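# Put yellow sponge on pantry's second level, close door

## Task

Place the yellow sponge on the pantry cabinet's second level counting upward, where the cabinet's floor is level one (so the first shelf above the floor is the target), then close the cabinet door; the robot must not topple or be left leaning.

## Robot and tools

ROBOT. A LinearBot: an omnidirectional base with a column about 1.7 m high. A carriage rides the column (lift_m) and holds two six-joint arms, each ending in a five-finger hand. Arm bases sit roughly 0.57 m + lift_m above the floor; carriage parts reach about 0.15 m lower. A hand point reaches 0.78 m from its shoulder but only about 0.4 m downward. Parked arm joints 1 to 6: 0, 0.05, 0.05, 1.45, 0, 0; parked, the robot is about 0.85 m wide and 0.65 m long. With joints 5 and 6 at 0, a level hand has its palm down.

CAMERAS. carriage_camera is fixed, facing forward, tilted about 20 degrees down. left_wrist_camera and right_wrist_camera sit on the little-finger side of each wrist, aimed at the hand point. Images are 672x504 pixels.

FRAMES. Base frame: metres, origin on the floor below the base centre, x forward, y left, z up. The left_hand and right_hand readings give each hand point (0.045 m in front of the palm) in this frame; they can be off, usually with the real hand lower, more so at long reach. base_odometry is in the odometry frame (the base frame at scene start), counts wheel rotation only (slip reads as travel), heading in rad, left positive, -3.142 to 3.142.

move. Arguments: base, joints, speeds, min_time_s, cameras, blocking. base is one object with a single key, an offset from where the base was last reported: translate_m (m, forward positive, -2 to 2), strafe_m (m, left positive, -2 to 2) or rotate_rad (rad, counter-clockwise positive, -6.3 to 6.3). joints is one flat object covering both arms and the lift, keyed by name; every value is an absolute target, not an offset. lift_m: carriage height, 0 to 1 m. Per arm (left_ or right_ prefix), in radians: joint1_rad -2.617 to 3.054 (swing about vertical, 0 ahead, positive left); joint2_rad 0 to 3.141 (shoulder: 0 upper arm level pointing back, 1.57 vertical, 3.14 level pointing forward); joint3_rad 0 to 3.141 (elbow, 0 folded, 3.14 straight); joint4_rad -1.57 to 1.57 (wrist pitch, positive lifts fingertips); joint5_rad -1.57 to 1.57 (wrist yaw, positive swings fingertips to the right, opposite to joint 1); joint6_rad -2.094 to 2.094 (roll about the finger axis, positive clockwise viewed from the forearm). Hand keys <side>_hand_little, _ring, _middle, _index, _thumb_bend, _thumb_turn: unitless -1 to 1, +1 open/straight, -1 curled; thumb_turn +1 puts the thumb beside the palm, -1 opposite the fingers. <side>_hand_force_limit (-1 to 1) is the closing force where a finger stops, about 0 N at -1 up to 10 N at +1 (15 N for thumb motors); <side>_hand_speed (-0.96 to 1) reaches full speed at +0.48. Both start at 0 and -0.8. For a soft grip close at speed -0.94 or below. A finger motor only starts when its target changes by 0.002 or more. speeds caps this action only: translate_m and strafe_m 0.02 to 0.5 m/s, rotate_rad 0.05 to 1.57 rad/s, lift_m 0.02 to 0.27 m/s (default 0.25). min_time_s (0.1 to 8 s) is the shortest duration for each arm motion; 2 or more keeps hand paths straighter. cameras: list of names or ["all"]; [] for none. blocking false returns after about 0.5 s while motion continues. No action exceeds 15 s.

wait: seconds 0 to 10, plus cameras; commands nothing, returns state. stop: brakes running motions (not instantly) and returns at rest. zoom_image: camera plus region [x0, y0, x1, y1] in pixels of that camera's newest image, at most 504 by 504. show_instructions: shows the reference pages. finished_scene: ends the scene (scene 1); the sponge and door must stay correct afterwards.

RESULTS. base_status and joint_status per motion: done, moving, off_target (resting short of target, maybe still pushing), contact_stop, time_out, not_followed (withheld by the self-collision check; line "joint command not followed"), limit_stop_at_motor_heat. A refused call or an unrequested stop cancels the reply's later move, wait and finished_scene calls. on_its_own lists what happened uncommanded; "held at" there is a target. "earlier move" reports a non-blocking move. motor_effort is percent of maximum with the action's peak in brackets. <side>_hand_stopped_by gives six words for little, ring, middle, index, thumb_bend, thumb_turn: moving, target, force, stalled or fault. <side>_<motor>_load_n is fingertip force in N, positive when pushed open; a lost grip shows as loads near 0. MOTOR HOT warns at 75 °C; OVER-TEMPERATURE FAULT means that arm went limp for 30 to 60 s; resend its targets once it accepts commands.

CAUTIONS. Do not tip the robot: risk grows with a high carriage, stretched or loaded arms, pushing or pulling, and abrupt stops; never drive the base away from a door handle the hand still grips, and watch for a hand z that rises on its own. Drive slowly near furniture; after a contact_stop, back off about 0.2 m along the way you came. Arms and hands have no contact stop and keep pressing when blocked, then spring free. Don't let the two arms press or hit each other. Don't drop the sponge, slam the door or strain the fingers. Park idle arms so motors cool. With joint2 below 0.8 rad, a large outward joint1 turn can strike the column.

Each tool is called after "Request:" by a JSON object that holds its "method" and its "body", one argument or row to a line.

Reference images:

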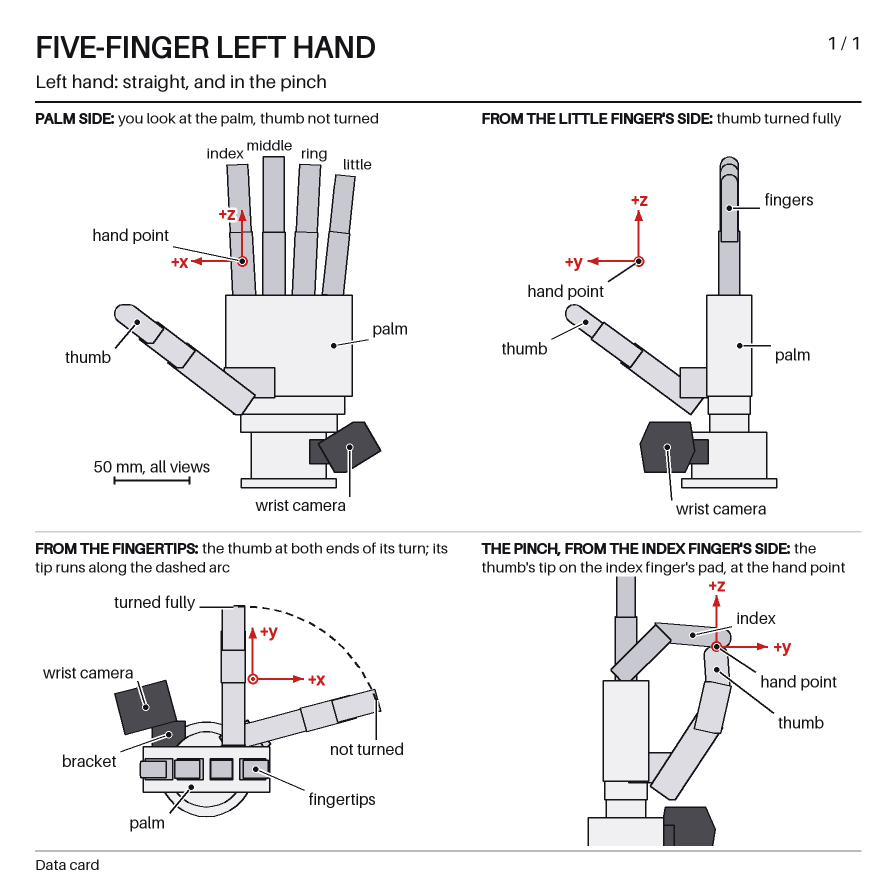

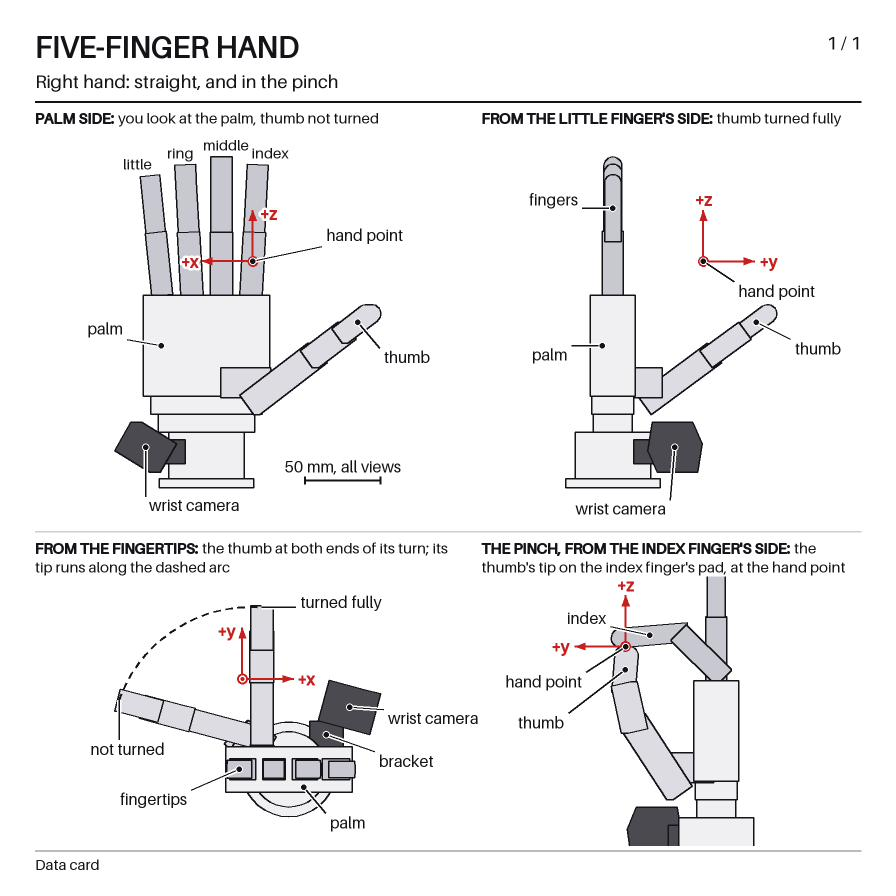

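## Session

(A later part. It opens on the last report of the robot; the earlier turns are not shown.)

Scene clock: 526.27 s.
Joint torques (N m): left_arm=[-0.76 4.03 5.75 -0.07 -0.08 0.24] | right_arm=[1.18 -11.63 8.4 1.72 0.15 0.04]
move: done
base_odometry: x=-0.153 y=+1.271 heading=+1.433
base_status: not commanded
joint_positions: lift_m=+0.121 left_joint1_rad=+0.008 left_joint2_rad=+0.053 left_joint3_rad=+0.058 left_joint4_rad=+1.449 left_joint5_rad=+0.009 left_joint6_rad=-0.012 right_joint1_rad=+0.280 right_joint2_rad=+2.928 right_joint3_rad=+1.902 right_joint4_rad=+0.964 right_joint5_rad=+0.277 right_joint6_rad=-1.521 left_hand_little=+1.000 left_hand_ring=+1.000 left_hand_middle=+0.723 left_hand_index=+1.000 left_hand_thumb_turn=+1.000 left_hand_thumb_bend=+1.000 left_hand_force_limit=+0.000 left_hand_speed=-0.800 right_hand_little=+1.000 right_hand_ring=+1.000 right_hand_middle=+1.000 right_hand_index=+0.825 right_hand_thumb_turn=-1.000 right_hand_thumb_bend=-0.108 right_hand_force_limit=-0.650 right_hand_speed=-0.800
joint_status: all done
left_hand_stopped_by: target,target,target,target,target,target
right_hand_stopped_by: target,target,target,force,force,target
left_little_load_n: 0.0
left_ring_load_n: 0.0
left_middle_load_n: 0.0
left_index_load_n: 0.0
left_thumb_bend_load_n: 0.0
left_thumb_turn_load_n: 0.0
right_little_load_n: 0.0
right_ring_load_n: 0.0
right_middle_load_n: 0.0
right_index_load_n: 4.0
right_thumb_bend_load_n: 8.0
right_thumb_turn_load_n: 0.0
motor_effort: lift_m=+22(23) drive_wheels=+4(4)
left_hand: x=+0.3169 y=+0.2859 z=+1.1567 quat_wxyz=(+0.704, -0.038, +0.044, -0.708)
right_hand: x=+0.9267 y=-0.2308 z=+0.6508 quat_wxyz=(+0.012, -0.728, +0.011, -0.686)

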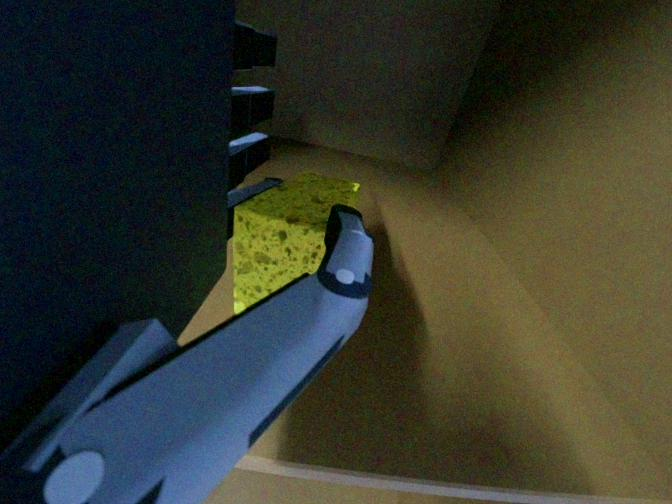

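Request:
{"method": "move", "body": {
  "joints": {"lift_m": 0.116},
  "speeds": {"lift_m": 0.02},
  "cameras": ["right_wrist_camera"]
}}

Request:
{"method": "move", "body": {
  "joints": {"lift_m": 0.111},
  "speeds": {"lift_m": 0.02},
  "cameras": ["right_wrist_camera", "carriage_camera"]
}}

Scene clock: 529.37 s.
Joint torques (N m): left_arm=[-0.62 3.86 5.72 -0.08 -0.05 0.3] | right_arm=[1.25 -11.67 8.35 1.7 0.16 0.05]
move: done
base_odometry: x=-0.153 y=+1.271 heading=+1.433
base_status: not commanded
joint_positions: lift_m=+0.116 left_joint1_rad=+0.008 left_joint2_rad=+0.053 left_joint3_rad=+0.057 left_joint4_rad=+1.449 left_joint5_rad=+0.009 left_joint6_rad=-0.012 right_joint1_rad=+0.280 right_joint2_rad=+2.928 right_joint3_rad=+1.903 right_joint4_rad=+0.964 right_joint5_rad=+0.277 right_joint6_rad=-1.521 left_hand_little=+1.000 left_hand_ring=+1.000 left_hand_middle=+0.723 left_hand_index=+1.000 left_hand_thumb_turn=+1.000 left_hand_thumb_bend=+1.000 left_hand_force_limit=+0.000 left_hand_speed=-0.800 right_hand_little=+1.000 right_hand_ring=+1.000 right_hand_middle=+1.000 right_hand_index=+0.825 right_hand_thumb_turn=-1.000 right_hand_thumb_bend=-0.108 right_hand_force_limit=-0.650 right_hand_speed=-0.800
joint_status: all done
left_hand_stopped_by: target,target,target,target,target,target
right_hand_stopped_by: target,target,target,force,force,target
left_little_load_n: 0.0
left_ring_load_n: 0.0
left_middle_load_n: 0.0
left_index_load_n: 0.0
left_thumb_bend_load_n: 0.0
left_thumb_turn_load_n: 0.0
right_little_load_n: 0.0
right_ring_load_n: 0.0
right_middle_load_n: 0.0
right_index_load_n: 4.0
right_thumb_bend_load_n: 8.0
right_thumb_turn_load_n: 0.0
motor_effort: lift_m=+21(24) drive_wheels=+4(4)
left_hand: x=+0.3173 y=+0.2859 z=+1.1513 quat_wxyz=(+0.704, -0.039, +0.044, -0.708)
right_hand: x=+0.9268 y=-0.2308 z=+0.6460 quat_wxyz=(+0.012, -0.727, +0.011, -0.686)

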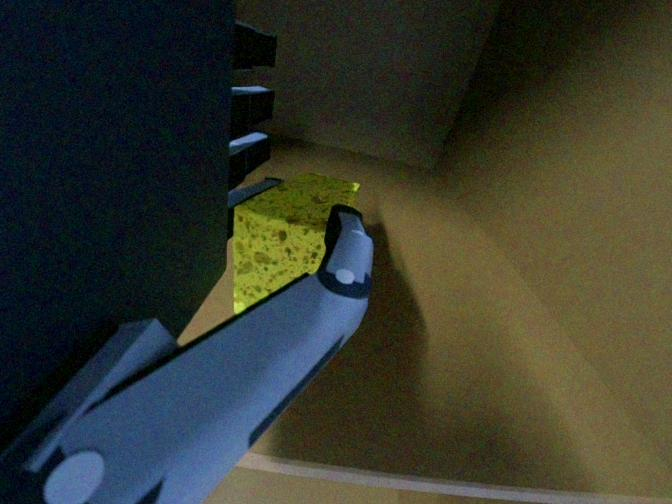

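Scene clock: 529.90 s.
Joint torques (N m): left_arm=[-0.62 4.11 6 -0.08 -0.07 0.23] | right_arm=[1.21 -11.7 8.17 1.69 0.15 0.04]
move: done
base_odometry: x=-0.153 y=+1.271 heading=+1.433
base_status: not commanded
joint_positions: lift_m=+0.111 left_joint1_rad=+0.008 left_joint2_rad=+0.052 left_joint3_rad=+0.057 left_joint4_rad=+1.449 left_joint5_rad=+0.009 left_joint6_rad=-0.012 right_joint1_rad=+0.280 right_joint2_rad=+2.928 right_joint3_rad=+1.903 right_joint4_rad=+0.967 right_joint5_rad=+0.277 right_joint6_rad=-1.521 left_hand_little=+1.000 left_hand_ring=+1.000 left_hand_middle=+0.723 left_hand_index=+1.000 left_hand_thumb_turn=+1.000 left_hand_thumb_bend=+1.000 left_hand_force_limit=+0.000 left_hand_speed=-0.800 right_hand_little=+1.000 right_hand_ring=+1.000 right_hand_middle=+1.000 right_hand_index=+0.825 right_hand_thumb_turn=-1.000 right_hand_thumb_bend=-0.108 right_hand_force_limit=-0.650 right_hand_speed=-0.800
joint_status: all done
left_hand_stopped_by: target,target,target,target,target,target
right_hand_stopped_by: target,target,target,force,force,target
left_little_load_n: 0.0
left_ring_load_n: 0.0
left_middle_load_n: 0.0
left_index_load_n: 0.0
left_thumb_bend_load_n: 0.0
left_thumb_turn_load_n: 0.0
right_little_load_n: 0.0
right_ring_load_n: 0.0
right_middle_load_n: 0.0
right_index_load_n: 4.5
right_thumb_bend_load_n: 8.0
right_thumb_turn_load_n: 0.0
motor_effort: lift_m=+20(22) drive_wheels=+4(4)
left_hand: x=+0.3171 y=+0.2859 z=+1.1462 quat_wxyz=(+0.704, -0.039, +0.044, -0.708)
right_hand: x=+0.9270 y=-0.2307 z=+0.6417 quat_wxyz=(+0.012, -0.727, +0.012, -0.687)
pictures: carriage_camera, right_wrist_camera

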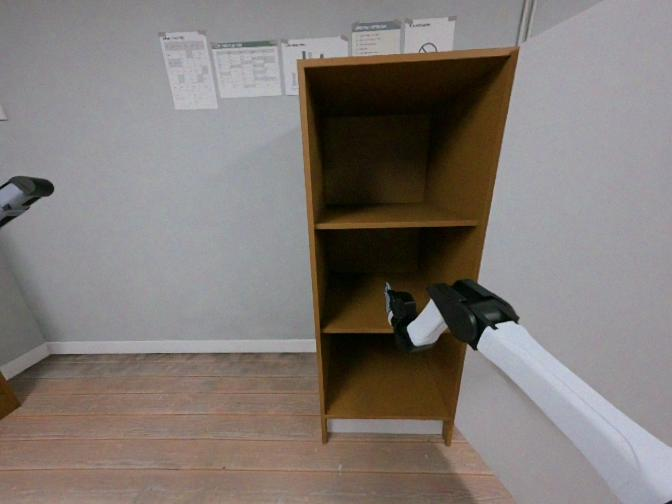

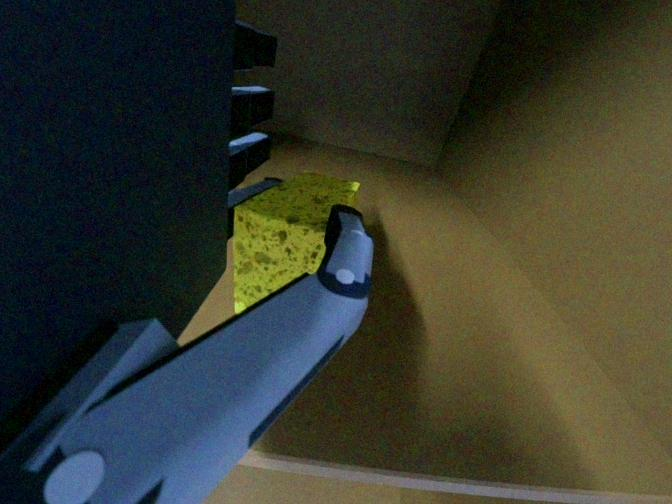

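Request:
{"method": "zoom_image", "body": {
  "camera": "carriage_camera",
  "region": [340, 250, 480, 370]
}}

Request:
{"method": "zoom_image", "body": {
  "camera": "right_wrist_camera",
  "region": [200, 140, 440, 340]
}}

Scaled by 3.600 from the camera's image (finer frame: 960x720).

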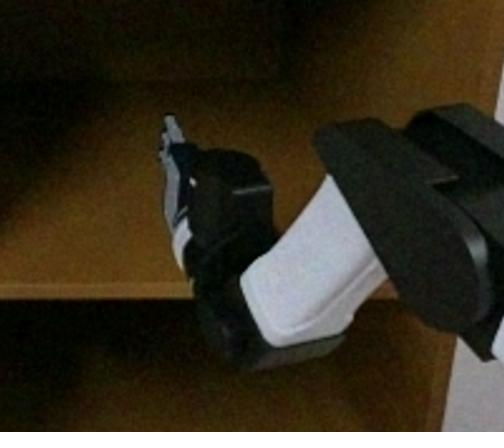

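Scaled by 2.100 from the camera's image (finer frame: 960x720).

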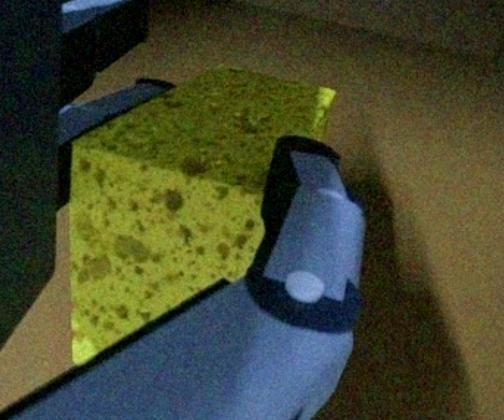

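Request:
{"method": "move", "body": {
  "joints": {"lift_m": 0.106},
  "speeds": {"lift_m": 0.02},
  "cameras": ["right_wrist_camera"]
}}

Request:
{"method": "move", "body": {
  "joints": {"lift_m": 0.101},
  "speeds": {"lift_m": 0.02},
  "cameras": ["right_wrist_camera"]
}}

Scene clock: 539.10 s.
Joint torques (N m): left_arm=[-0.61 4.14 6.16 -0.1 -0.07 0.26] | right_arm=[1.17 -11.82 8.16 1.67 0.15 0.04]
move: done
base_odometry: x=-0.153 y=+1.271 heading=+1.433
base_status: not commanded
joint_positions: lift_m=+0.106 left_joint1_rad=+0.008 left_joint2_rad=+0.052 left_joint3_rad=+0.056 left_joint4_rad=+1.449 left_joint5_rad=+0.009 left_joint6_rad=-0.012 right_joint1_rad=+0.280 right_joint2_rad=+2.928 right_joint3_rad=+1.904 right_joint4_rad=+0.972 right_joint5_rad=+0.277 right_joint6_rad=-1.521 left_hand_little=+1.000 left_hand_ring=+1.000 left_hand_middle=+0.723 left_hand_index=+1.000 left_hand_thumb_turn=+1.000 left_hand_thumb_bend=+1.000 left_hand_force_limit=+0.000 left_hand_speed=-0.800 right_hand_little=+1.000 right_hand_ring=+1.000 right_hand_middle=+1.000 right_hand_index=+0.825 right_hand_thumb_turn=-1.000 right_hand_thumb_bend=-0.108 right_hand_force_limit=-0.650 right_hand_speed=-0.800
joint_status: all done
left_hand_stopped_by: target,target,target,target,target,target
right_hand_stopped_by: target,target,target,force,force,target
left_little_load_n: 0.0
left_ring_load_n: 0.0
left_middle_load_n: 0.0
left_index_load_n: 0.0
left_thumb_bend_load_n: 0.0
left_thumb_turn_load_n: 0.0
right_little_load_n: 0.0
right_ring_load_n: 0.0
right_middle_load_n: 0.0
right_index_load_n: 4.0
right_thumb_bend_load_n: 7.5
right_thumb_turn_load_n: 0.0
motor_effort: lift_m=+20(22) drive_wheels=+4(4)
left_hand: x=+0.3172 y=+0.2859 z=+1.1410 quat_wxyz=(+0.704, -0.039, +0.044, -0.708)
right_hand: x=+0.9273 y=-0.2306 z=+0.6382 quat_wxyz=(+0.013, -0.725, +0.012, -0.689)

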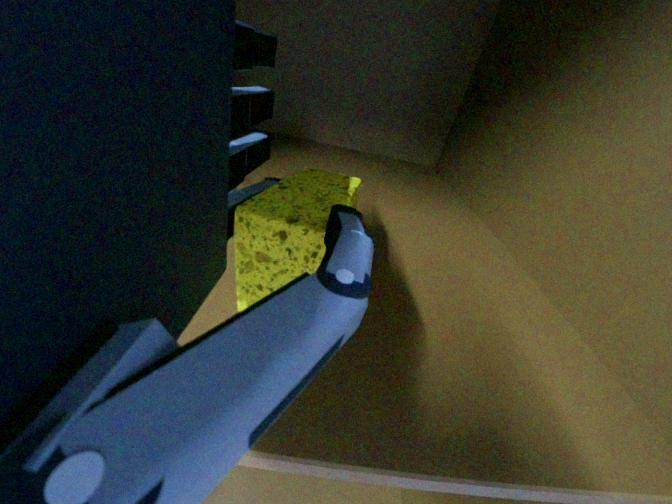

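Scene clock: 539.63 s.
Joint torques (N m): left_arm=[-0.64 4.21 6.19 -0.04 -0.05 0.26] | right_arm=[1.2 -11.56 8.23 1.65 0.14 0.04]
move: done
base_odometry: x=-0.153 y=+1.271 heading=+1.433
base_status: not commanded
joint_positions: lift_m=+0.101 left_joint1_rad=+0.008 left_joint2_rad=+0.052 left_joint3_rad=+0.056 left_joint4_rad=+1.449 left_joint5_rad=+0.009 left_joint6_rad=-0.012 right_joint1_rad=+0.280 right_joint2_rad=+2.928 right_joint3_rad=+1.904 right_joint4_rad=+0.973 right_joint5_rad=+0.277 right_joint6_rad=-1.521 left_hand_little=+1.000 left_hand_ring=+1.000 left_hand_middle=+0.723 left_hand_index=+1.000 left_hand_thumb_turn=+1.000 left_hand_thumb_bend=+1.000 left_hand_force_limit=+0.000 left_hand_speed=-0.800 right_hand_little=+1.000 right_hand_ring=+1.000 right_hand_middle=+1.000 right_hand_index=+0.825 right_hand_thumb_turn=-1.000 right_hand_thumb_bend=-0.108 right_hand_force_limit=-0.650 right_hand_speed=-0.800
joint_status: all done
left_hand_stopped_by: target,target,target,target,target,target
right_hand_stopped_by: target,target,target,force,force,target
left_little_load_n: 0.0
left_ring_load_n: 0.0
left_middle_load_n: 0.0
left_index_load_n: 0.0
left_thumb_bend_load_n: 0.0
left_thumb_turn_load_n: 0.0
right_little_load_n: 0.0
right_ring_load_n: 0.0
right_middle_load_n: 0.0
right_index_load_n: 3.5
right_thumb_bend_load_n: 7.5
right_thumb_turn_load_n: 0.0
motor_effort: lift_m=+21(23) drive_wheels=+4(4)
left_hand: x=+0.3172 y=+0.2859 z=+1.1359 quat_wxyz=(+0.704, -0.039, +0.044, -0.708)
right_hand: x=+0.9274 y=-0.2306 z=+0.6334 quat_wxyz=(+0.013, -0.724, +0.012, -0.689)

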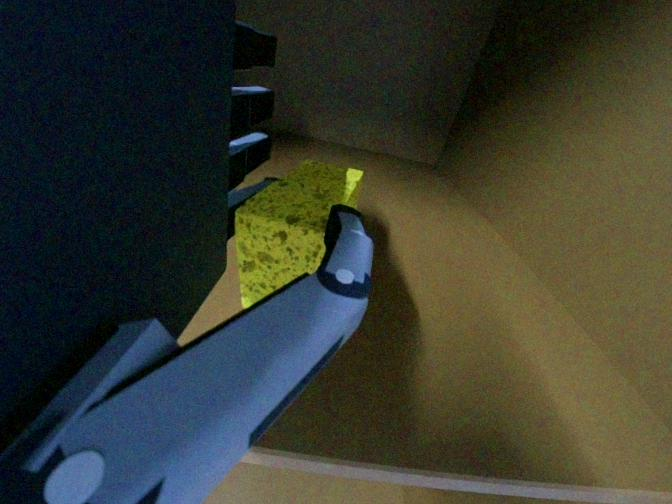

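Request:
{"method": "move", "body": {
  "joints": {"lift_m": 0.097},
  "speeds": {"lift_m": 0.02},
  "cameras": ["right_wrist_camera"]
}}

Request:
{"method": "zoom_image", "body": {
  "camera": "right_wrist_camera",
  "region": [200, 140, 440, 340]
}}

Scene clock: 542.03 s.
Joint torques (N m): left_arm=[-0.7 4.19 6.05 -0.03 -0.07 0.26] | right_arm=[1.24 -11.59 8.29 1.53 0.14 0.05]
move: done
base_odometry: x=-0.153 y=+1.271 heading=+1.433
base_status: not commanded
joint_positions: lift_m=+0.097 left_joint1_rad=+0.008 left_joint2_rad=+0.052 left_joint3_rad=+0.056 left_joint4_rad=+1.449 left_joint5_rad=+0.009 left_joint6_rad=-0.012 right_joint1_rad=+0.280 right_joint2_rad=+2.928 right_joint3_rad=+1.904 right_joint4_rad=+0.981 right_joint5_rad=+0.277 right_joint6_rad=-1.521 left_hand_little=+1.000 left_hand_ring=+1.000 left_hand_middle=+0.723 left_hand_index=+1.000 left_hand_thumb_turn=+1.000 left_hand_thumb_bend=+1.000 left_hand_force_limit=+0.000 left_hand_speed=-0.800 right_hand_little=+1.000 right_hand_ring=+1.000 right_hand_middle=+1.000 right_hand_index=+0.825 right_hand_thumb_turn=-1.000 right_hand_thumb_bend=-0.108 right_hand_force_limit=-0.650 right_hand_speed=-0.800
joint_status: all done
left_hand_stopped_by: target,target,target,target,target,target
right_hand_stopped_by: target,target,target,force,force,target
left_little_load_n: 0.0
left_ring_load_n: 0.0
left_middle_load_n: 0.0
left_index_load_n: 0.0
left_thumb_bend_load_n: 0.0
left_thumb_turn_load_n: 0.0
right_little_load_n: 0.0
right_ring_load_n: 0.0
right_middle_load_n: 0.0
right_index_load_n: 3.0
right_thumb_bend_load_n: 7.5
right_thumb_turn_load_n: -0.5
motor_effort: lift_m=+19(21) drive_wheels=+4(4)
left_hand: x=+0.3172 y=+0.2859 z=+1.1320 quat_wxyz=(+0.704, -0.039, +0.044, -0.708)
right_hand: x=+0.9277 y=-0.2306 z=+0.6315 quat_wxyz=(+0.014, -0.722, +0.013, -0.692)

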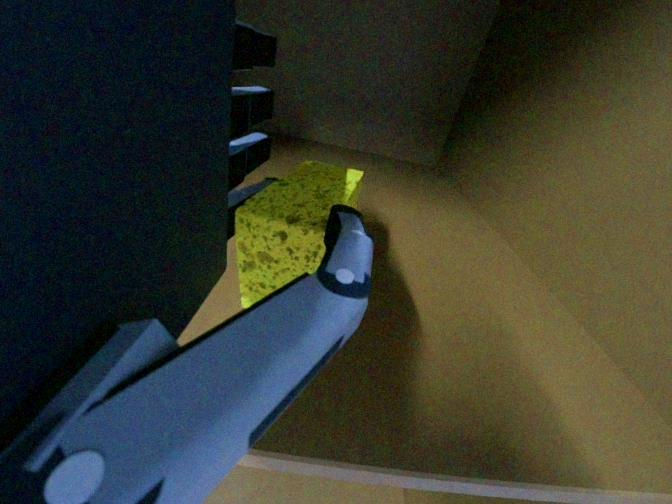

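Scaled by 2.100 from the camera's image (finer frame: 960x720).

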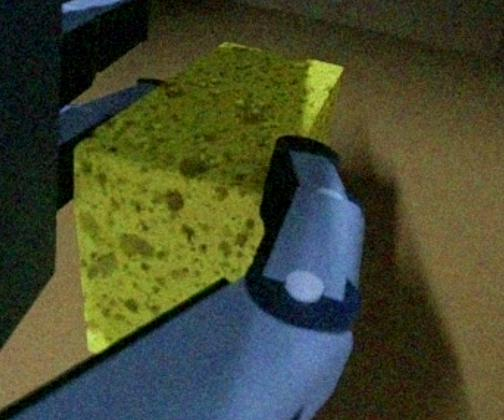

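Request:
{"method": "move", "body": {
  "joints": {"right_hand_speed": -0.9, "right_hand_thumb_bend": 0.3, "right_hand_index": 1.0},
  "cameras": ["right_wrist_camera"]
}}

Scene clock: 546.67 s.
Joint torques (N m): left_arm=[-0.76 4.05 6.06 -0.07 -0.07 0.29] | right_arm=[1.22 -11.69 8.24 1.51 0.15 0.04]
move: done
base_odometry: x=-0.153 y=+1.271 heading=+1.433
base_status: not commanded
joint_positions: lift_m=+0.097 left_joint1_rad=+0.008 left_joint2_rad=+0.052 left_joint3_rad=+0.056 left_joint4_rad=+1.449 left_joint5_rad=+0.009 left_joint6_rad=-0.012 right_joint1_rad=+0.280 right_joint2_rad=+2.928 right_joint3_rad=+1.904 right_joint4_rad=+0.981 right_joint5_rad=+0.278 right_joint6_rad=-1.521 left_hand_little=+1.000 left_hand_ring=+1.000 left_hand_middle=+0.723 left_hand_index=+1.000 left_hand_thumb_turn=+1.000 left_hand_thumb_bend=+1.000 left_hand_force_limit=+0.000 left_hand_speed=-0.800 right_hand_little=+1.000 right_hand_ring=+1.000 right_hand_middle=+1.000 right_hand_index=+1.000 right_hand_thumb_turn=-1.000 right_hand_thumb_bend=+0.300 right_hand_force_limit=-0.650 right_hand_speed=-0.900
joint_status: all done
left_hand_stopped_by: target,target,target,target,target,target
right_hand_stopped_by: target,target,target,target,target,target
left_little_load_n: 0.0
left_ring_load_n: 0.0
left_middle_load_n: 0.0
left_index_load_n: 0.0
left_thumb_bend_load_n: 0.5
left_thumb_turn_load_n: 0.0
right_little_load_n: 0.0
right_ring_load_n: 0.0
right_middle_load_n: 0.0
right_index_load_n: 0.0
right_thumb_bend_load_n: 0.0
right_thumb_turn_load_n: 0.0
motor_effort: lift_m=+20(22) drive_wheels=+4(4)
left_hand: x=+0.3172 y=+0.2859 z=+1.1320 quat_wxyz=(+0.704, -0.039, +0.044, -0.708)
right_hand: x=+0.9277 y=-0.2307 z=+0.6314 quat_wxyz=(+0.014, -0.722, +0.013, -0.692)

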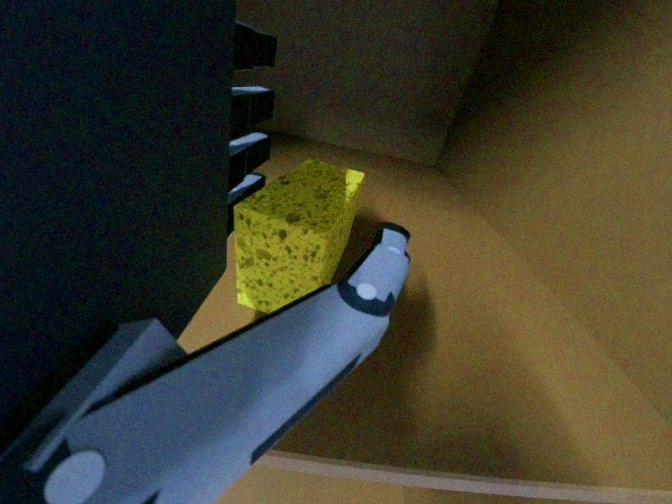

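Request:
{"method": "move", "body": {
  "joints": {"right_hand_speed": -0.7, "right_hand_thumb_bend": 1.0}
}}

Request:
{"method": "move", "body": {
  "joints": {"lift_m": 0.13},
  "speeds": {"lift_m": 0.04},
  "cameras": ["right_wrist_camera"]
}}

Request:
{"method": "move", "body": {
  "base": {"translate_m": -0.15},
  "speeds": {"translate_m": 0.08},
  "cameras": ["right_wrist_camera", "carriage_camera"]
}}

Scene clock: 551.70 s.
Joint torques (N m): left_arm=[-0.7 4.14 6.04 -0.1 -0.05 0.26] | right_arm=[1.2 -11.64 8.2 1.54 0.14 0.05]
move: done
base_odometry: x=-0.153 y=+1.271 heading=+1.433
base_status: not commanded
joint_positions: lift_m=+0.097 left_joint1_rad=+0.008 left_joint2_rad=+0.052 left_joint3_rad=+0.056 left_joint4_rad=+1.449 left_joint5_rad=+0.009 left_joint6_rad=-0.012 right_joint1_rad=+0.280 right_joint2_rad=+2.928 right_joint3_rad=+1.904 right_joint4_rad=+0.981 right_joint5_rad=+0.278 right_joint6_rad=-1.521 left_hand_little=+1.000 left_hand_ring=+1.000 left_hand_middle=+0.723 left_hand_index=+1.000 left_hand_thumb_turn=+1.000 left_hand_thumb_bend=+1.000 left_hand_force_limit=+0.000 left_hand_speed=-0.800 right_hand_little=+1.000 right_hand_ring=+1.000 right_hand_middle=+1.000 right_hand_index=+1.000 right_hand_thumb_turn=-1.000 right_hand_thumb_bend=+1.000 right_hand_force_limit=-0.650 right_hand_speed=-0.700
joint_status: all done
left_hand_stopped_by: target,target,target,target,target,target
right_hand_stopped_by: target,target,target,target,target,target
left_little_load_n: 0.0
left_ring_load_n: 0.0
left_middle_load_n: 0.0
left_index_load_n: 0.0
left_thumb_bend_load_n: 0.0
left_thumb_turn_load_n: 0.0
right_little_load_n: 0.0
right_ring_load_n: 0.0
right_middle_load_n: 0.0
right_index_load_n: 0.0
right_thumb_bend_load_n: 0.0
right_thumb_turn_load_n: 0.0
motor_effort: lift_m=+21(22) drive_wheels=+4(4)
left_hand: x=+0.3172 y=+0.2859 z=+1.1320 quat_wxyz=(+0.704, -0.039, +0.044, -0.708)
right_hand: x=+0.9277 y=-0.2307 z=+0.6314 quat_wxyz=(+0.014, -0.722, +0.013, -0.692)
pictures: none

Scene clock: 552.87 s.
Joint torques (N m): left_arm=[-0.61 4.11 6 -0.1 -0.02 0.27] | right_arm=[1.2 -11.85 8.24 1.61 0.14 0.02]
move: done
base_odometry: x=-0.153 y=+1.271 heading=+1.433
base_status: not commanded
joint_positions: lift_m=+0.130 left_joint1_rad=+0.008 left_joint2_rad=+0.052 left_joint3_rad=+0.056 left_joint4_rad=+1.449 left_joint5_rad=+0.009 left_joint6_rad=-0.012 right_joint1_rad=+0.280 right_joint2_rad=+2.929 right_joint3_rad=+1.904 right_joint4_rad=+0.974 right_joint5_rad=+0.278 right_joint6_rad=-1.521 left_hand_little=+1.000 left_hand_ring=+1.000 left_hand_middle=+0.723 left_hand_index=+1.000 left_hand_thumb_turn=+1.000 left_hand_thumb_bend=+1.000 left_hand_force_limit=+0.000 left_hand_speed=-0.800 right_hand_little=+1.000 right_hand_ring=+1.000 right_hand_middle=+1.000 right_hand_index=+1.000 right_hand_thumb_turn=-1.000 right_hand_thumb_bend=+1.000 right_hand_force_limit=-0.650 right_hand_speed=-0.700
joint_status: all done
left_hand_stopped_by: target,target,target,target,target,target
right_hand_stopped_by: target,target,target,target,target,target
left_little_load_n: 0.0
left_ring_load_n: 0.0
left_middle_load_n: 0.0
left_index_load_n: 0.0
left_thumb_bend_load_n: 0.0
left_thumb_turn_load_n: 0.0
right_little_load_n: 0.0
right_ring_load_n: 0.0
right_middle_load_n: 0.0
right_index_load_n: 0.0
right_thumb_bend_load_n: 0.0
right_thumb_turn_load_n: 0.5
motor_effort: lift_m=+19(25) drive_wheels=+4(4)
left_hand: x=+0.3172 y=+0.2859 z=+1.1650 quat_wxyz=(+0.704, -0.039, +0.044, -0.708)
right_hand: x=+0.9272 y=-0.2308 z=+0.6621 quat_wxyz=(+0.013, -0.724, +0.012, -0.689)

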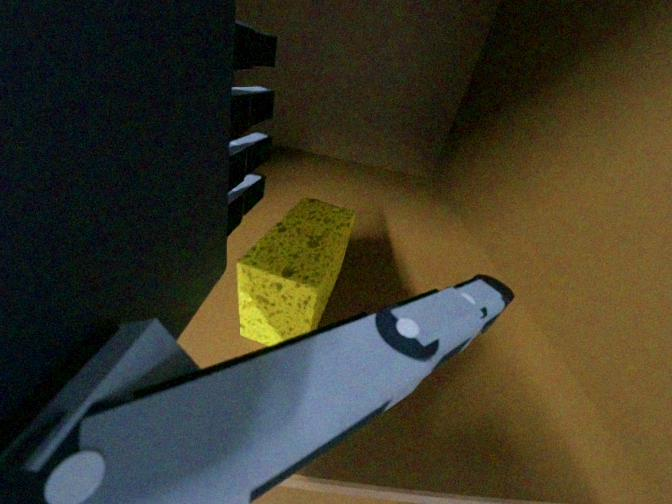

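Scene clock: 555.37 s.
Joint torques (N m): left_arm=[-0.66 4.14 6.2 -0.12 -0.03 0.28] | right_arm=[1.21 -11.74 8.25 1.63 0.14 0.04]
move: done
base_odometry: x=-0.174 y=+1.122 heading=+1.433
base_status: done
joint_positions: lift_m=+0.130 left_joint1_rad=+0.008 left_joint2_rad=+0.052 left_joint3_rad=+0.056 left_joint4_rad=+1.450 left_joint5_rad=+0.009 left_joint6_rad=-0.012 right_joint1_rad=+0.280 right_joint2_rad=+2.929 right_joint3_rad=+1.904 right_joint4_rad=+0.972 right_joint5_rad=+0.278 right_joint6_rad=-1.521 left_hand_little=+1.000 left_hand_ring=+1.000 left_hand_middle=+0.723 left_hand_index=+1.000 left_hand_thumb_turn=+1.000 left_hand_thumb_bend=+1.000 left_hand_force_limit=+0.000 left_hand_speed=-0.800 right_hand_little=+1.000 right_hand_ring=+1.000 right_hand_middle=+1.000 right_hand_index=+1.000 right_hand_thumb_turn=-1.000 right_hand_thumb_bend=+1.000 right_hand_force_limit=-0.650 right_hand_speed=-0.700
joint_status: not commanded
left_hand_stopped_by: target,target,target,target,target,target
right_hand_stopped_by: target,target,target,target,target,target
left_little_load_n: 0.0
left_ring_load_n: 0.0
left_middle_load_n: 0.0
left_index_load_n: 0.0
left_thumb_bend_load_n: 0.0
left_thumb_turn_load_n: 0.0
right_little_load_n: 0.0
right_ring_load_n: 0.0
right_middle_load_n: 0.0
right_index_load_n: 0.0
right_thumb_bend_load_n: 0.0
right_thumb_turn_load_n: 0.0
motor_effort: lift_m=+19(22) drive_wheels=-1(9)
left_hand: x=+0.3171 y=+0.2859 z=+1.1650 quat_wxyz=(+0.704, -0.039, +0.044, -0.708)
right_hand: x=+0.9272 y=-0.2308 z=+0.6618 quat_wxyz=(+0.013, -0.725, +0.012, -0.689)
pictures: carriage_camera, right_wrist_camera

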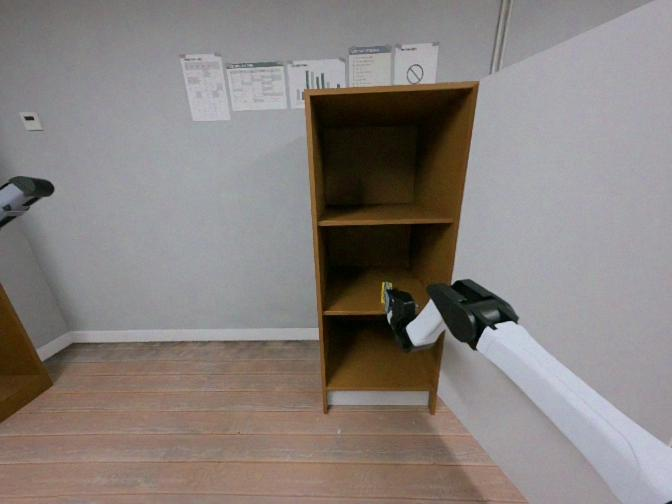

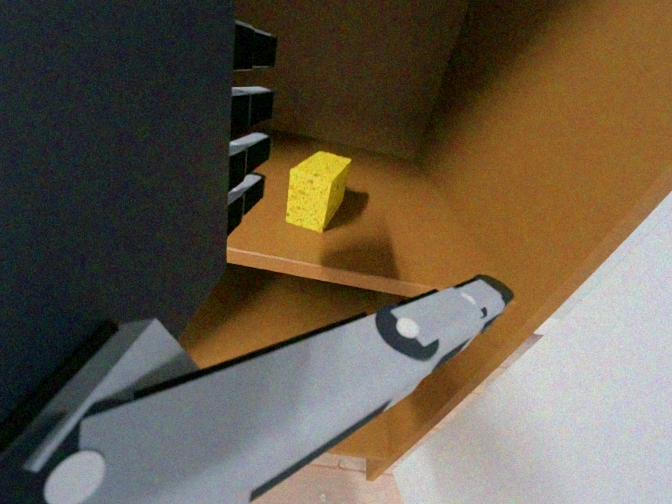

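Request:
{"method": "move", "body": {
  "base": {"translate_m": -0.3},
  "speeds": {"translate_m": 0.15},
  "cameras": ["right_wrist_camera", "carriage_camera"]
}}

Scene clock: 560.03 s.
Joint torques (N m): left_arm=[-0.64 4.21 6.05 -0.1 -0.06 0.28] | right_arm=[1.2 -11.58 8.25 1.66 0.14 0.03]
move: done
base_odometry: x=-0.215 y=+0.825 heading=+1.433
base_status: done
joint_positions: lift_m=+0.130 left_joint1_rad=+0.008 left_joint2_rad=+0.052 left_joint3_rad=+0.056 left_joint4_rad=+1.449 left_joint5_rad=+0.009 left_joint6_rad=-0.012 right_joint1_rad=+0.280 right_joint2_rad=+2.929 right_joint3_rad=+1.904 right_joint4_rad=+0.972 right_joint5_rad=+0.278 right_joint6_rad=-1.521 left_hand_little=+1.000 left_hand_ring=+1.000 left_hand_middle=+0.723 left_hand_index=+1.000 left_hand_thumb_turn=+1.000 left_hand_thumb_bend=+1.000 left_hand_force_limit=+0.000 left_hand_speed=-0.800 right_hand_little=+1.000 right_hand_ring=+1.000 right_hand_middle=+1.000 right_hand_index=+1.000 right_hand_thumb_turn=-1.000 right_hand_thumb_bend=+1.000 right_hand_force_limit=-0.650 right_hand_speed=-0.700
joint_status: not commanded
left_hand_stopped_by: target,target,target,target,target,target
right_hand_stopped_by: target,target,target,target,target,target
left_little_load_n: 0.0
left_ring_load_n: 0.0
left_middle_load_n: 0.0
left_index_load_n: 0.0
left_thumb_bend_load_n: 0.0
left_thumb_turn_load_n: 0.0
right_little_load_n: 0.0
right_ring_load_n: 0.0
right_middle_load_n: 0.0
right_index_load_n: 0.0
right_thumb_bend_load_n: 0.0
right_thumb_turn_load_n: 0.0
motor_effort: lift_m=+21(23) drive_wheels=+1(13)
left_hand: x=+0.3172 y=+0.2859 z=+1.1650 quat_wxyz=(+0.704, -0.039, +0.044, -0.708)
right_hand: x=+0.9272 y=-0.2308 z=+0.6618 quat_wxyz=(+0.013, -0.725, +0.012, -0.689)
pictures: carriage_camera, right_wrist_camera

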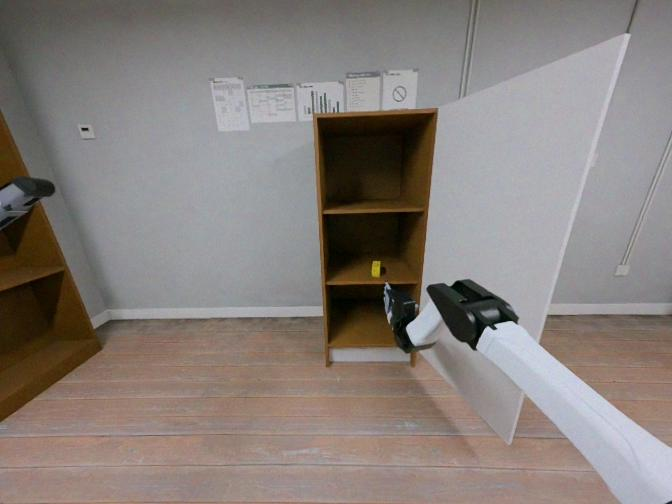

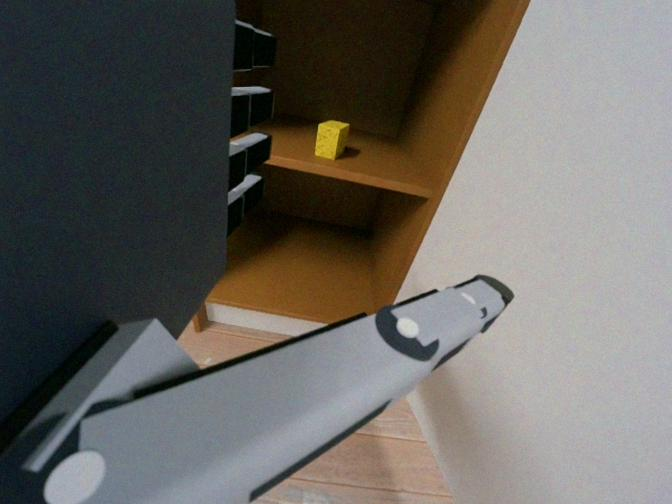

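Request:
{"method": "move", "body": {
  "base": {"translate_m": -0.38},
  "speeds": {"translate_m": 0.25, "lift_m": 0.15},
  "joints": {"lift_m": 0.42}
}}

Request:
{"method": "move", "body": {
  "joints": {"right_joint1_rad": 0.0, "right_joint2_rad": 2.2, "right_joint3_rad": 1.36, "right_joint4_rad": 0.84, "right_joint5_rad": 0.0},
  "min_time_s": 3,
  "cameras": ["right_wrist_camera", "carriage_camera"]
}}

Scene clock: 586.90 s.
Joint torques (N m): left_arm=[-0.7 4.08 6.17 -0.07 -0.02 0.26] | right_arm=[1.18 -12.19 7.8 1.65 0.14 0.03]
move: done
base_odometry: x=-0.268 y=+0.449 heading=+1.433
base_status: done
joint_positions: lift_m=+0.420 left_joint1_rad=+0.008 left_joint2_rad=+0.052 left_joint3_rad=+0.055 left_joint4_rad=+1.450 left_joint5_rad=+0.009 left_joint6_rad=-0.012 right_joint1_rad=+0.280 right_joint2_rad=+2.935 right_joint3_rad=+1.908 right_joint4_rad=+0.970 right_joint5_rad=+0.278 right_joint6_rad=-1.521 left_hand_little=+1.000 left_hand_ring=+1.000 left_hand_middle=+0.723 left_hand_index=+1.000 left_hand_thumb_turn=+1.000 left_hand_thumb_bend=+1.000 left_hand_force_limit=+0.000 left_hand_speed=-0.800 right_hand_little=+1.000 right_hand_ring=+1.000 right_hand_middle=+1.000 right_hand_index=+1.000 right_hand_thumb_turn=-1.000 right_hand_thumb_bend=+1.000 right_hand_force_limit=-0.650 right_hand_speed=-0.700
joint_status: all done
left_hand_stopped_by: target,target,target,target,target,target
right_hand_stopped_by: target,target,target,target,target,target
left_little_load_n: 0.0
left_ring_load_n: 0.5
left_middle_load_n: 0.0
left_index_load_n: 0.0
left_thumb_bend_load_n: 0.0
left_thumb_turn_load_n: 0.0
right_little_load_n: 0.0
right_ring_load_n: 0.0
right_middle_load_n: 0.0
right_index_load_n: 0.0
right_thumb_bend_load_n: 0.0
right_thumb_turn_load_n: 0.0
motor_effort: lift_m=+22(26) drive_wheels=+1(10)
left_hand: x=+0.3171 y=+0.2859 z=+1.4549 quat_wxyz=(+0.704, -0.039, +0.044, -0.708)
right_hand: x=+0.9270 y=-0.2309 z=+0.9488 quat_wxyz=(+0.012, -0.726, +0.012, -0.687)
pictures: none

Scene clock: 590.20 s.
Joint torques (N m): left_arm=[-0.59 4.08 6.04 -0.1 -0.02 0.28] | right_arm=[0.1 -15.54 6.61 1.58 -0.08 0.04]
move: done
base_odometry: x=-0.268 y=+0.449 heading=+1.433
base_status: not commanded
joint_positions: lift_m=+0.420 left_joint1_rad=+0.008 left_joint2_rad=+0.052 left_joint3_rad=+0.055 left_joint4_rad=+1.450 left_joint5_rad=+0.009 left_joint6_rad=-0.012 right_joint1_rad=+0.008 right_joint2_rad=+2.249 right_joint3_rad=+1.368 right_joint4_rad=+0.853 right_joint5_rad=+0.010 right_joint6_rad=-1.521 left_hand_little=+1.000 left_hand_ring=+1.000 left_hand_middle=+0.723 left_hand_index=+1.000 left_hand_thumb_turn=+1.000 left_hand_thumb_bend=+1.000 left_hand_force_limit=+0.000 left_hand_speed=-0.800 right_hand_little=+1.000 right_hand_ring=+1.000 right_hand_middle=+1.000 right_hand_index=+1.000 right_hand_thumb_turn=-1.000 right_hand_thumb_bend=+1.000 right_hand_force_limit=-0.650 right_hand_speed=-0.700
joint_status: all done
left_hand_stopped_by: target,target,target,target,target,target
right_hand_stopped_by: target,target,target,target,target,target
left_little_load_n: 0.0
left_ring_load_n: 0.0
left_middle_load_n: 0.0
left_index_load_n: 0.0
left_thumb_bend_load_n: 0.0
left_thumb_turn_load_n: 0.0
right_little_load_n: 0.0
right_ring_load_n: 0.0
right_middle_load_n: 0.0
right_index_load_n: 0.0
right_thumb_bend_load_n: 0.0
right_thumb_turn_load_n: 0.0
motor_effort: lift_m=+22(22) drive_wheels=+1(2)
left_hand: x=+0.3170 y=+0.2859 z=+1.4550 quat_wxyz=(+0.704, -0.038, +0.044, -0.708)
right_hand: x=+0.8800 y=-0.3740 z=+1.1347 quat_wxyz=(+0.016, -0.717, +0.019, -0.697)
pictures: carriage_camera, right_wrist_camera

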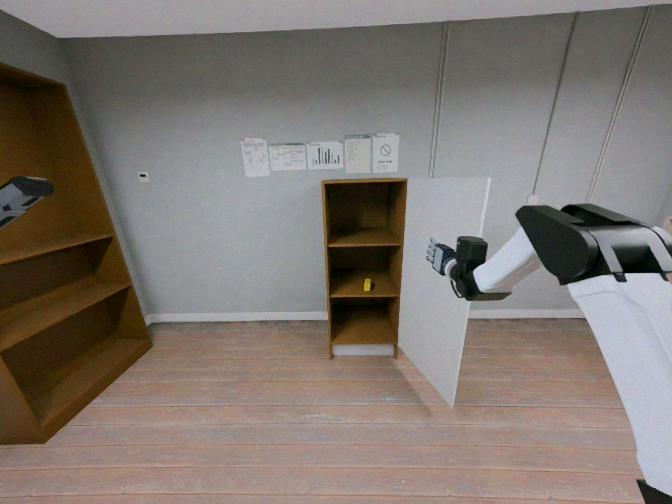

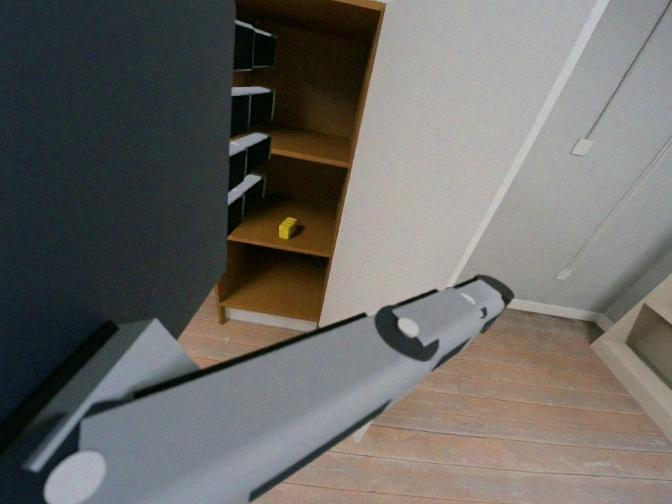

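Request:
{"method": "move", "body": {
  "base": {"strafe_m": -0.3},
  "speeds": {"strafe_m": 0.2},
  "joints": {"lift_m": 0.48},
  "cameras": ["right_wrist_camera", "carriage_camera"]
}}

Scene clock: 597.60 s.
Joint torques (N m): left_arm=[-0.53 4.12 5.85 -0.11 -0.04 0.27] | right_arm=[0.23 -13.44 7.32 1.68 -0.01 0.05]
move: done
base_odometry: x=+0.029 y=+0.407 heading=+1.433
base_status: done
joint_positions: lift_m=+0.480 left_joint1_rad=+0.006 left_joint2_rad=+0.052 left_joint3_rad=+0.055 left_joint4_rad=+1.450 left_joint5_rad=+0.008 left_joint6_rad=-0.012 right_joint1_rad=+0.003 right_joint2_rad=+2.227 right_joint3_rad=+1.360 right_joint4_rad=+0.841 right_joint5_rad=+0.005 right_joint6_rad=-1.521 left_hand_little=+1.000 left_hand_ring=+1.000 left_hand_middle=+0.723 left_hand_index=+1.000 left_hand_thumb_turn=+1.000 left_hand_thumb_bend=+1.000 left_hand_force_limit=+0.000 left_hand_speed=-0.800 right_hand_little=+1.000 right_hand_ring=+1.000 right_hand_middle=+1.000 right_hand_index=+1.000 right_hand_thumb_turn=-1.000 right_hand_thumb_bend=+1.000 right_hand_force_limit=-0.650 right_hand_speed=-0.700
joint_status: all done
left_hand_stopped_by: target,target,target,target,target,target
right_hand_stopped_by: target,target,target,target,target,target
left_little_load_n: 0.0
left_ring_load_n: 0.0
left_middle_load_n: 0.0
left_index_load_n: 0.0
left_thumb_bend_load_n: 0.0
left_thumb_turn_load_n: 0.0
right_little_load_n: 0.0
right_ring_load_n: 0.0
right_middle_load_n: 0.0
right_index_load_n: 0.0
right_thumb_bend_load_n: 0.0
right_thumb_turn_load_n: 0.0
motor_effort: lift_m=+22(26) drive_wheels=+0(12)
left_hand: x=+0.3170 y=+0.2860 z=+1.5150 quat_wxyz=(+0.704, -0.039, +0.043, -0.708)
right_hand: x=+0.8776 y=-0.3759 z=+1.2015 quat_wxyz=(+0.017, -0.716, +0.018, -0.698)
pictures: carriage_camera, right_wrist_camera

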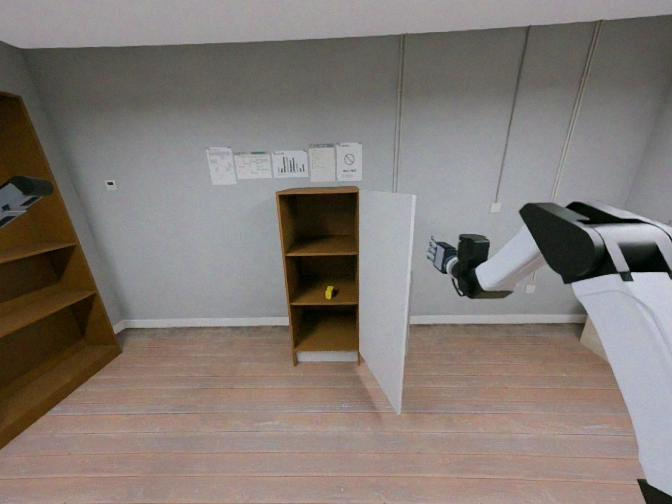

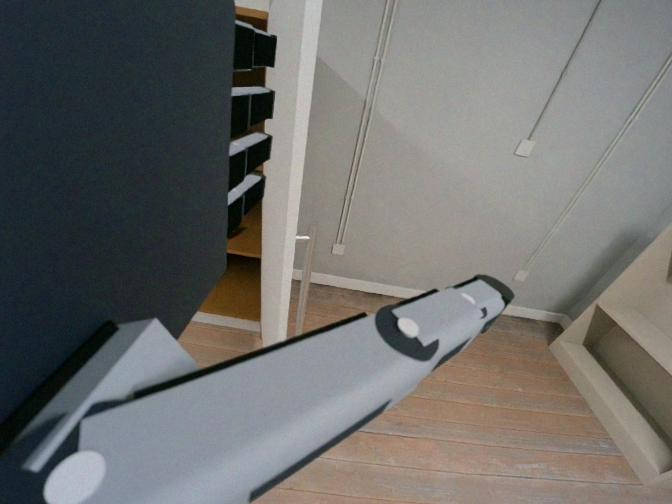

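Request:
{"method": "move", "body": {
  "base": {"strafe_m": -0.18},
  "speeds": {"strafe_m": 0.2},
  "cameras": ["right_wrist_camera", "carriage_camera"]
}}

Scene clock: 602.97 s.
Joint torques (N m): left_arm=[-0.55 4.19 6.06 -0.11 0.01 0.32] | right_arm=[0.69 -13.49 7.39 1.68 0.05 0.05]
move: done
base_odometry: x=+0.208 y=+0.382 heading=+1.433
base_status: done
joint_positions: lift_m=+0.480 left_joint1_rad=+0.006 left_joint2_rad=+0.052 left_joint3_rad=+0.055 left_joint4_rad=+1.450 left_joint5_rad=+0.007 left_joint6_rad=-0.012 right_joint1_rad=+0.001 right_joint2_rad=+2.227 right_joint3_rad=+1.360 right_joint4_rad=+0.841 right_joint5_rad=+0.002 right_joint6_rad=-1.521 left_hand_little=+1.000 left_hand_ring=+1.000 left_hand_middle=+0.723 left_hand_index=+1.000 left_hand_thumb_turn=+1.000 left_hand_thumb_bend=+1.000 left_hand_force_limit=+0.000 left_hand_speed=-0.800 right_hand_little=+1.000 right_hand_ring=+1.000 right_hand_middle=+1.000 right_hand_index=+1.000 right_hand_thumb_turn=-1.000 right_hand_thumb_bend=+1.000 right_hand_force_limit=-0.650 right_hand_speed=-0.700
joint_status: not commanded
left_hand_stopped_by: target,target,target,target,target,target
right_hand_stopped_by: target,target,target,target,target,target
left_little_load_n: 0.0
left_ring_load_n: 0.0
left_middle_load_n: -0.5
left_index_load_n: 0.0
left_thumb_bend_load_n: 0.0
left_thumb_turn_load_n: 0.0
right_little_load_n: 0.5
right_ring_load_n: 0.0
right_middle_load_n: 0.0
right_index_load_n: 0.0
right_thumb_bend_load_n: 0.0
right_thumb_turn_load_n: 0.0
motor_effort: lift_m=+20(22) drive_wheels=+0(12)
left_hand: x=+0.3170 y=+0.2861 z=+1.5150 quat_wxyz=(+0.704, -0.039, +0.043, -0.708)
right_hand: x=+0.8775 y=-0.3772 z=+1.2015 quat_wxyz=(+0.017, -0.716, +0.019, -0.698)
pictures: carriage_camera, right_wrist_camera

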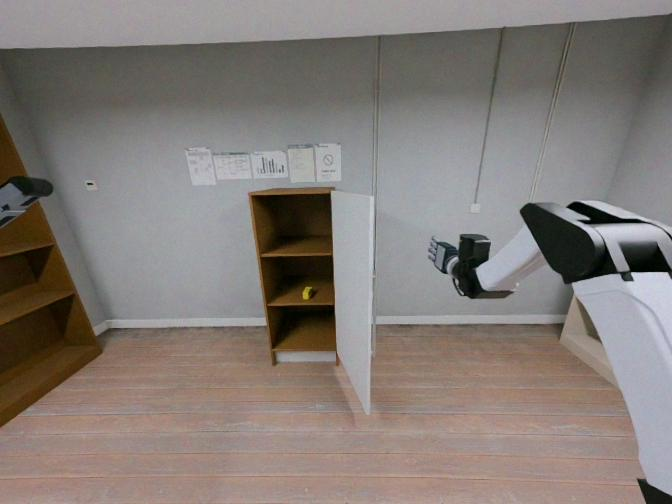

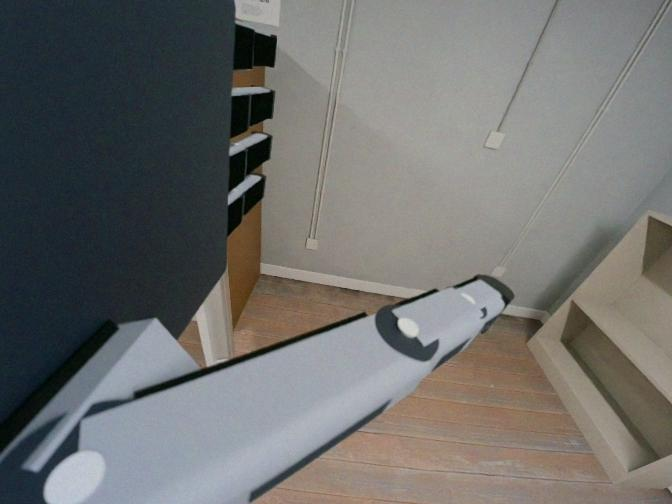

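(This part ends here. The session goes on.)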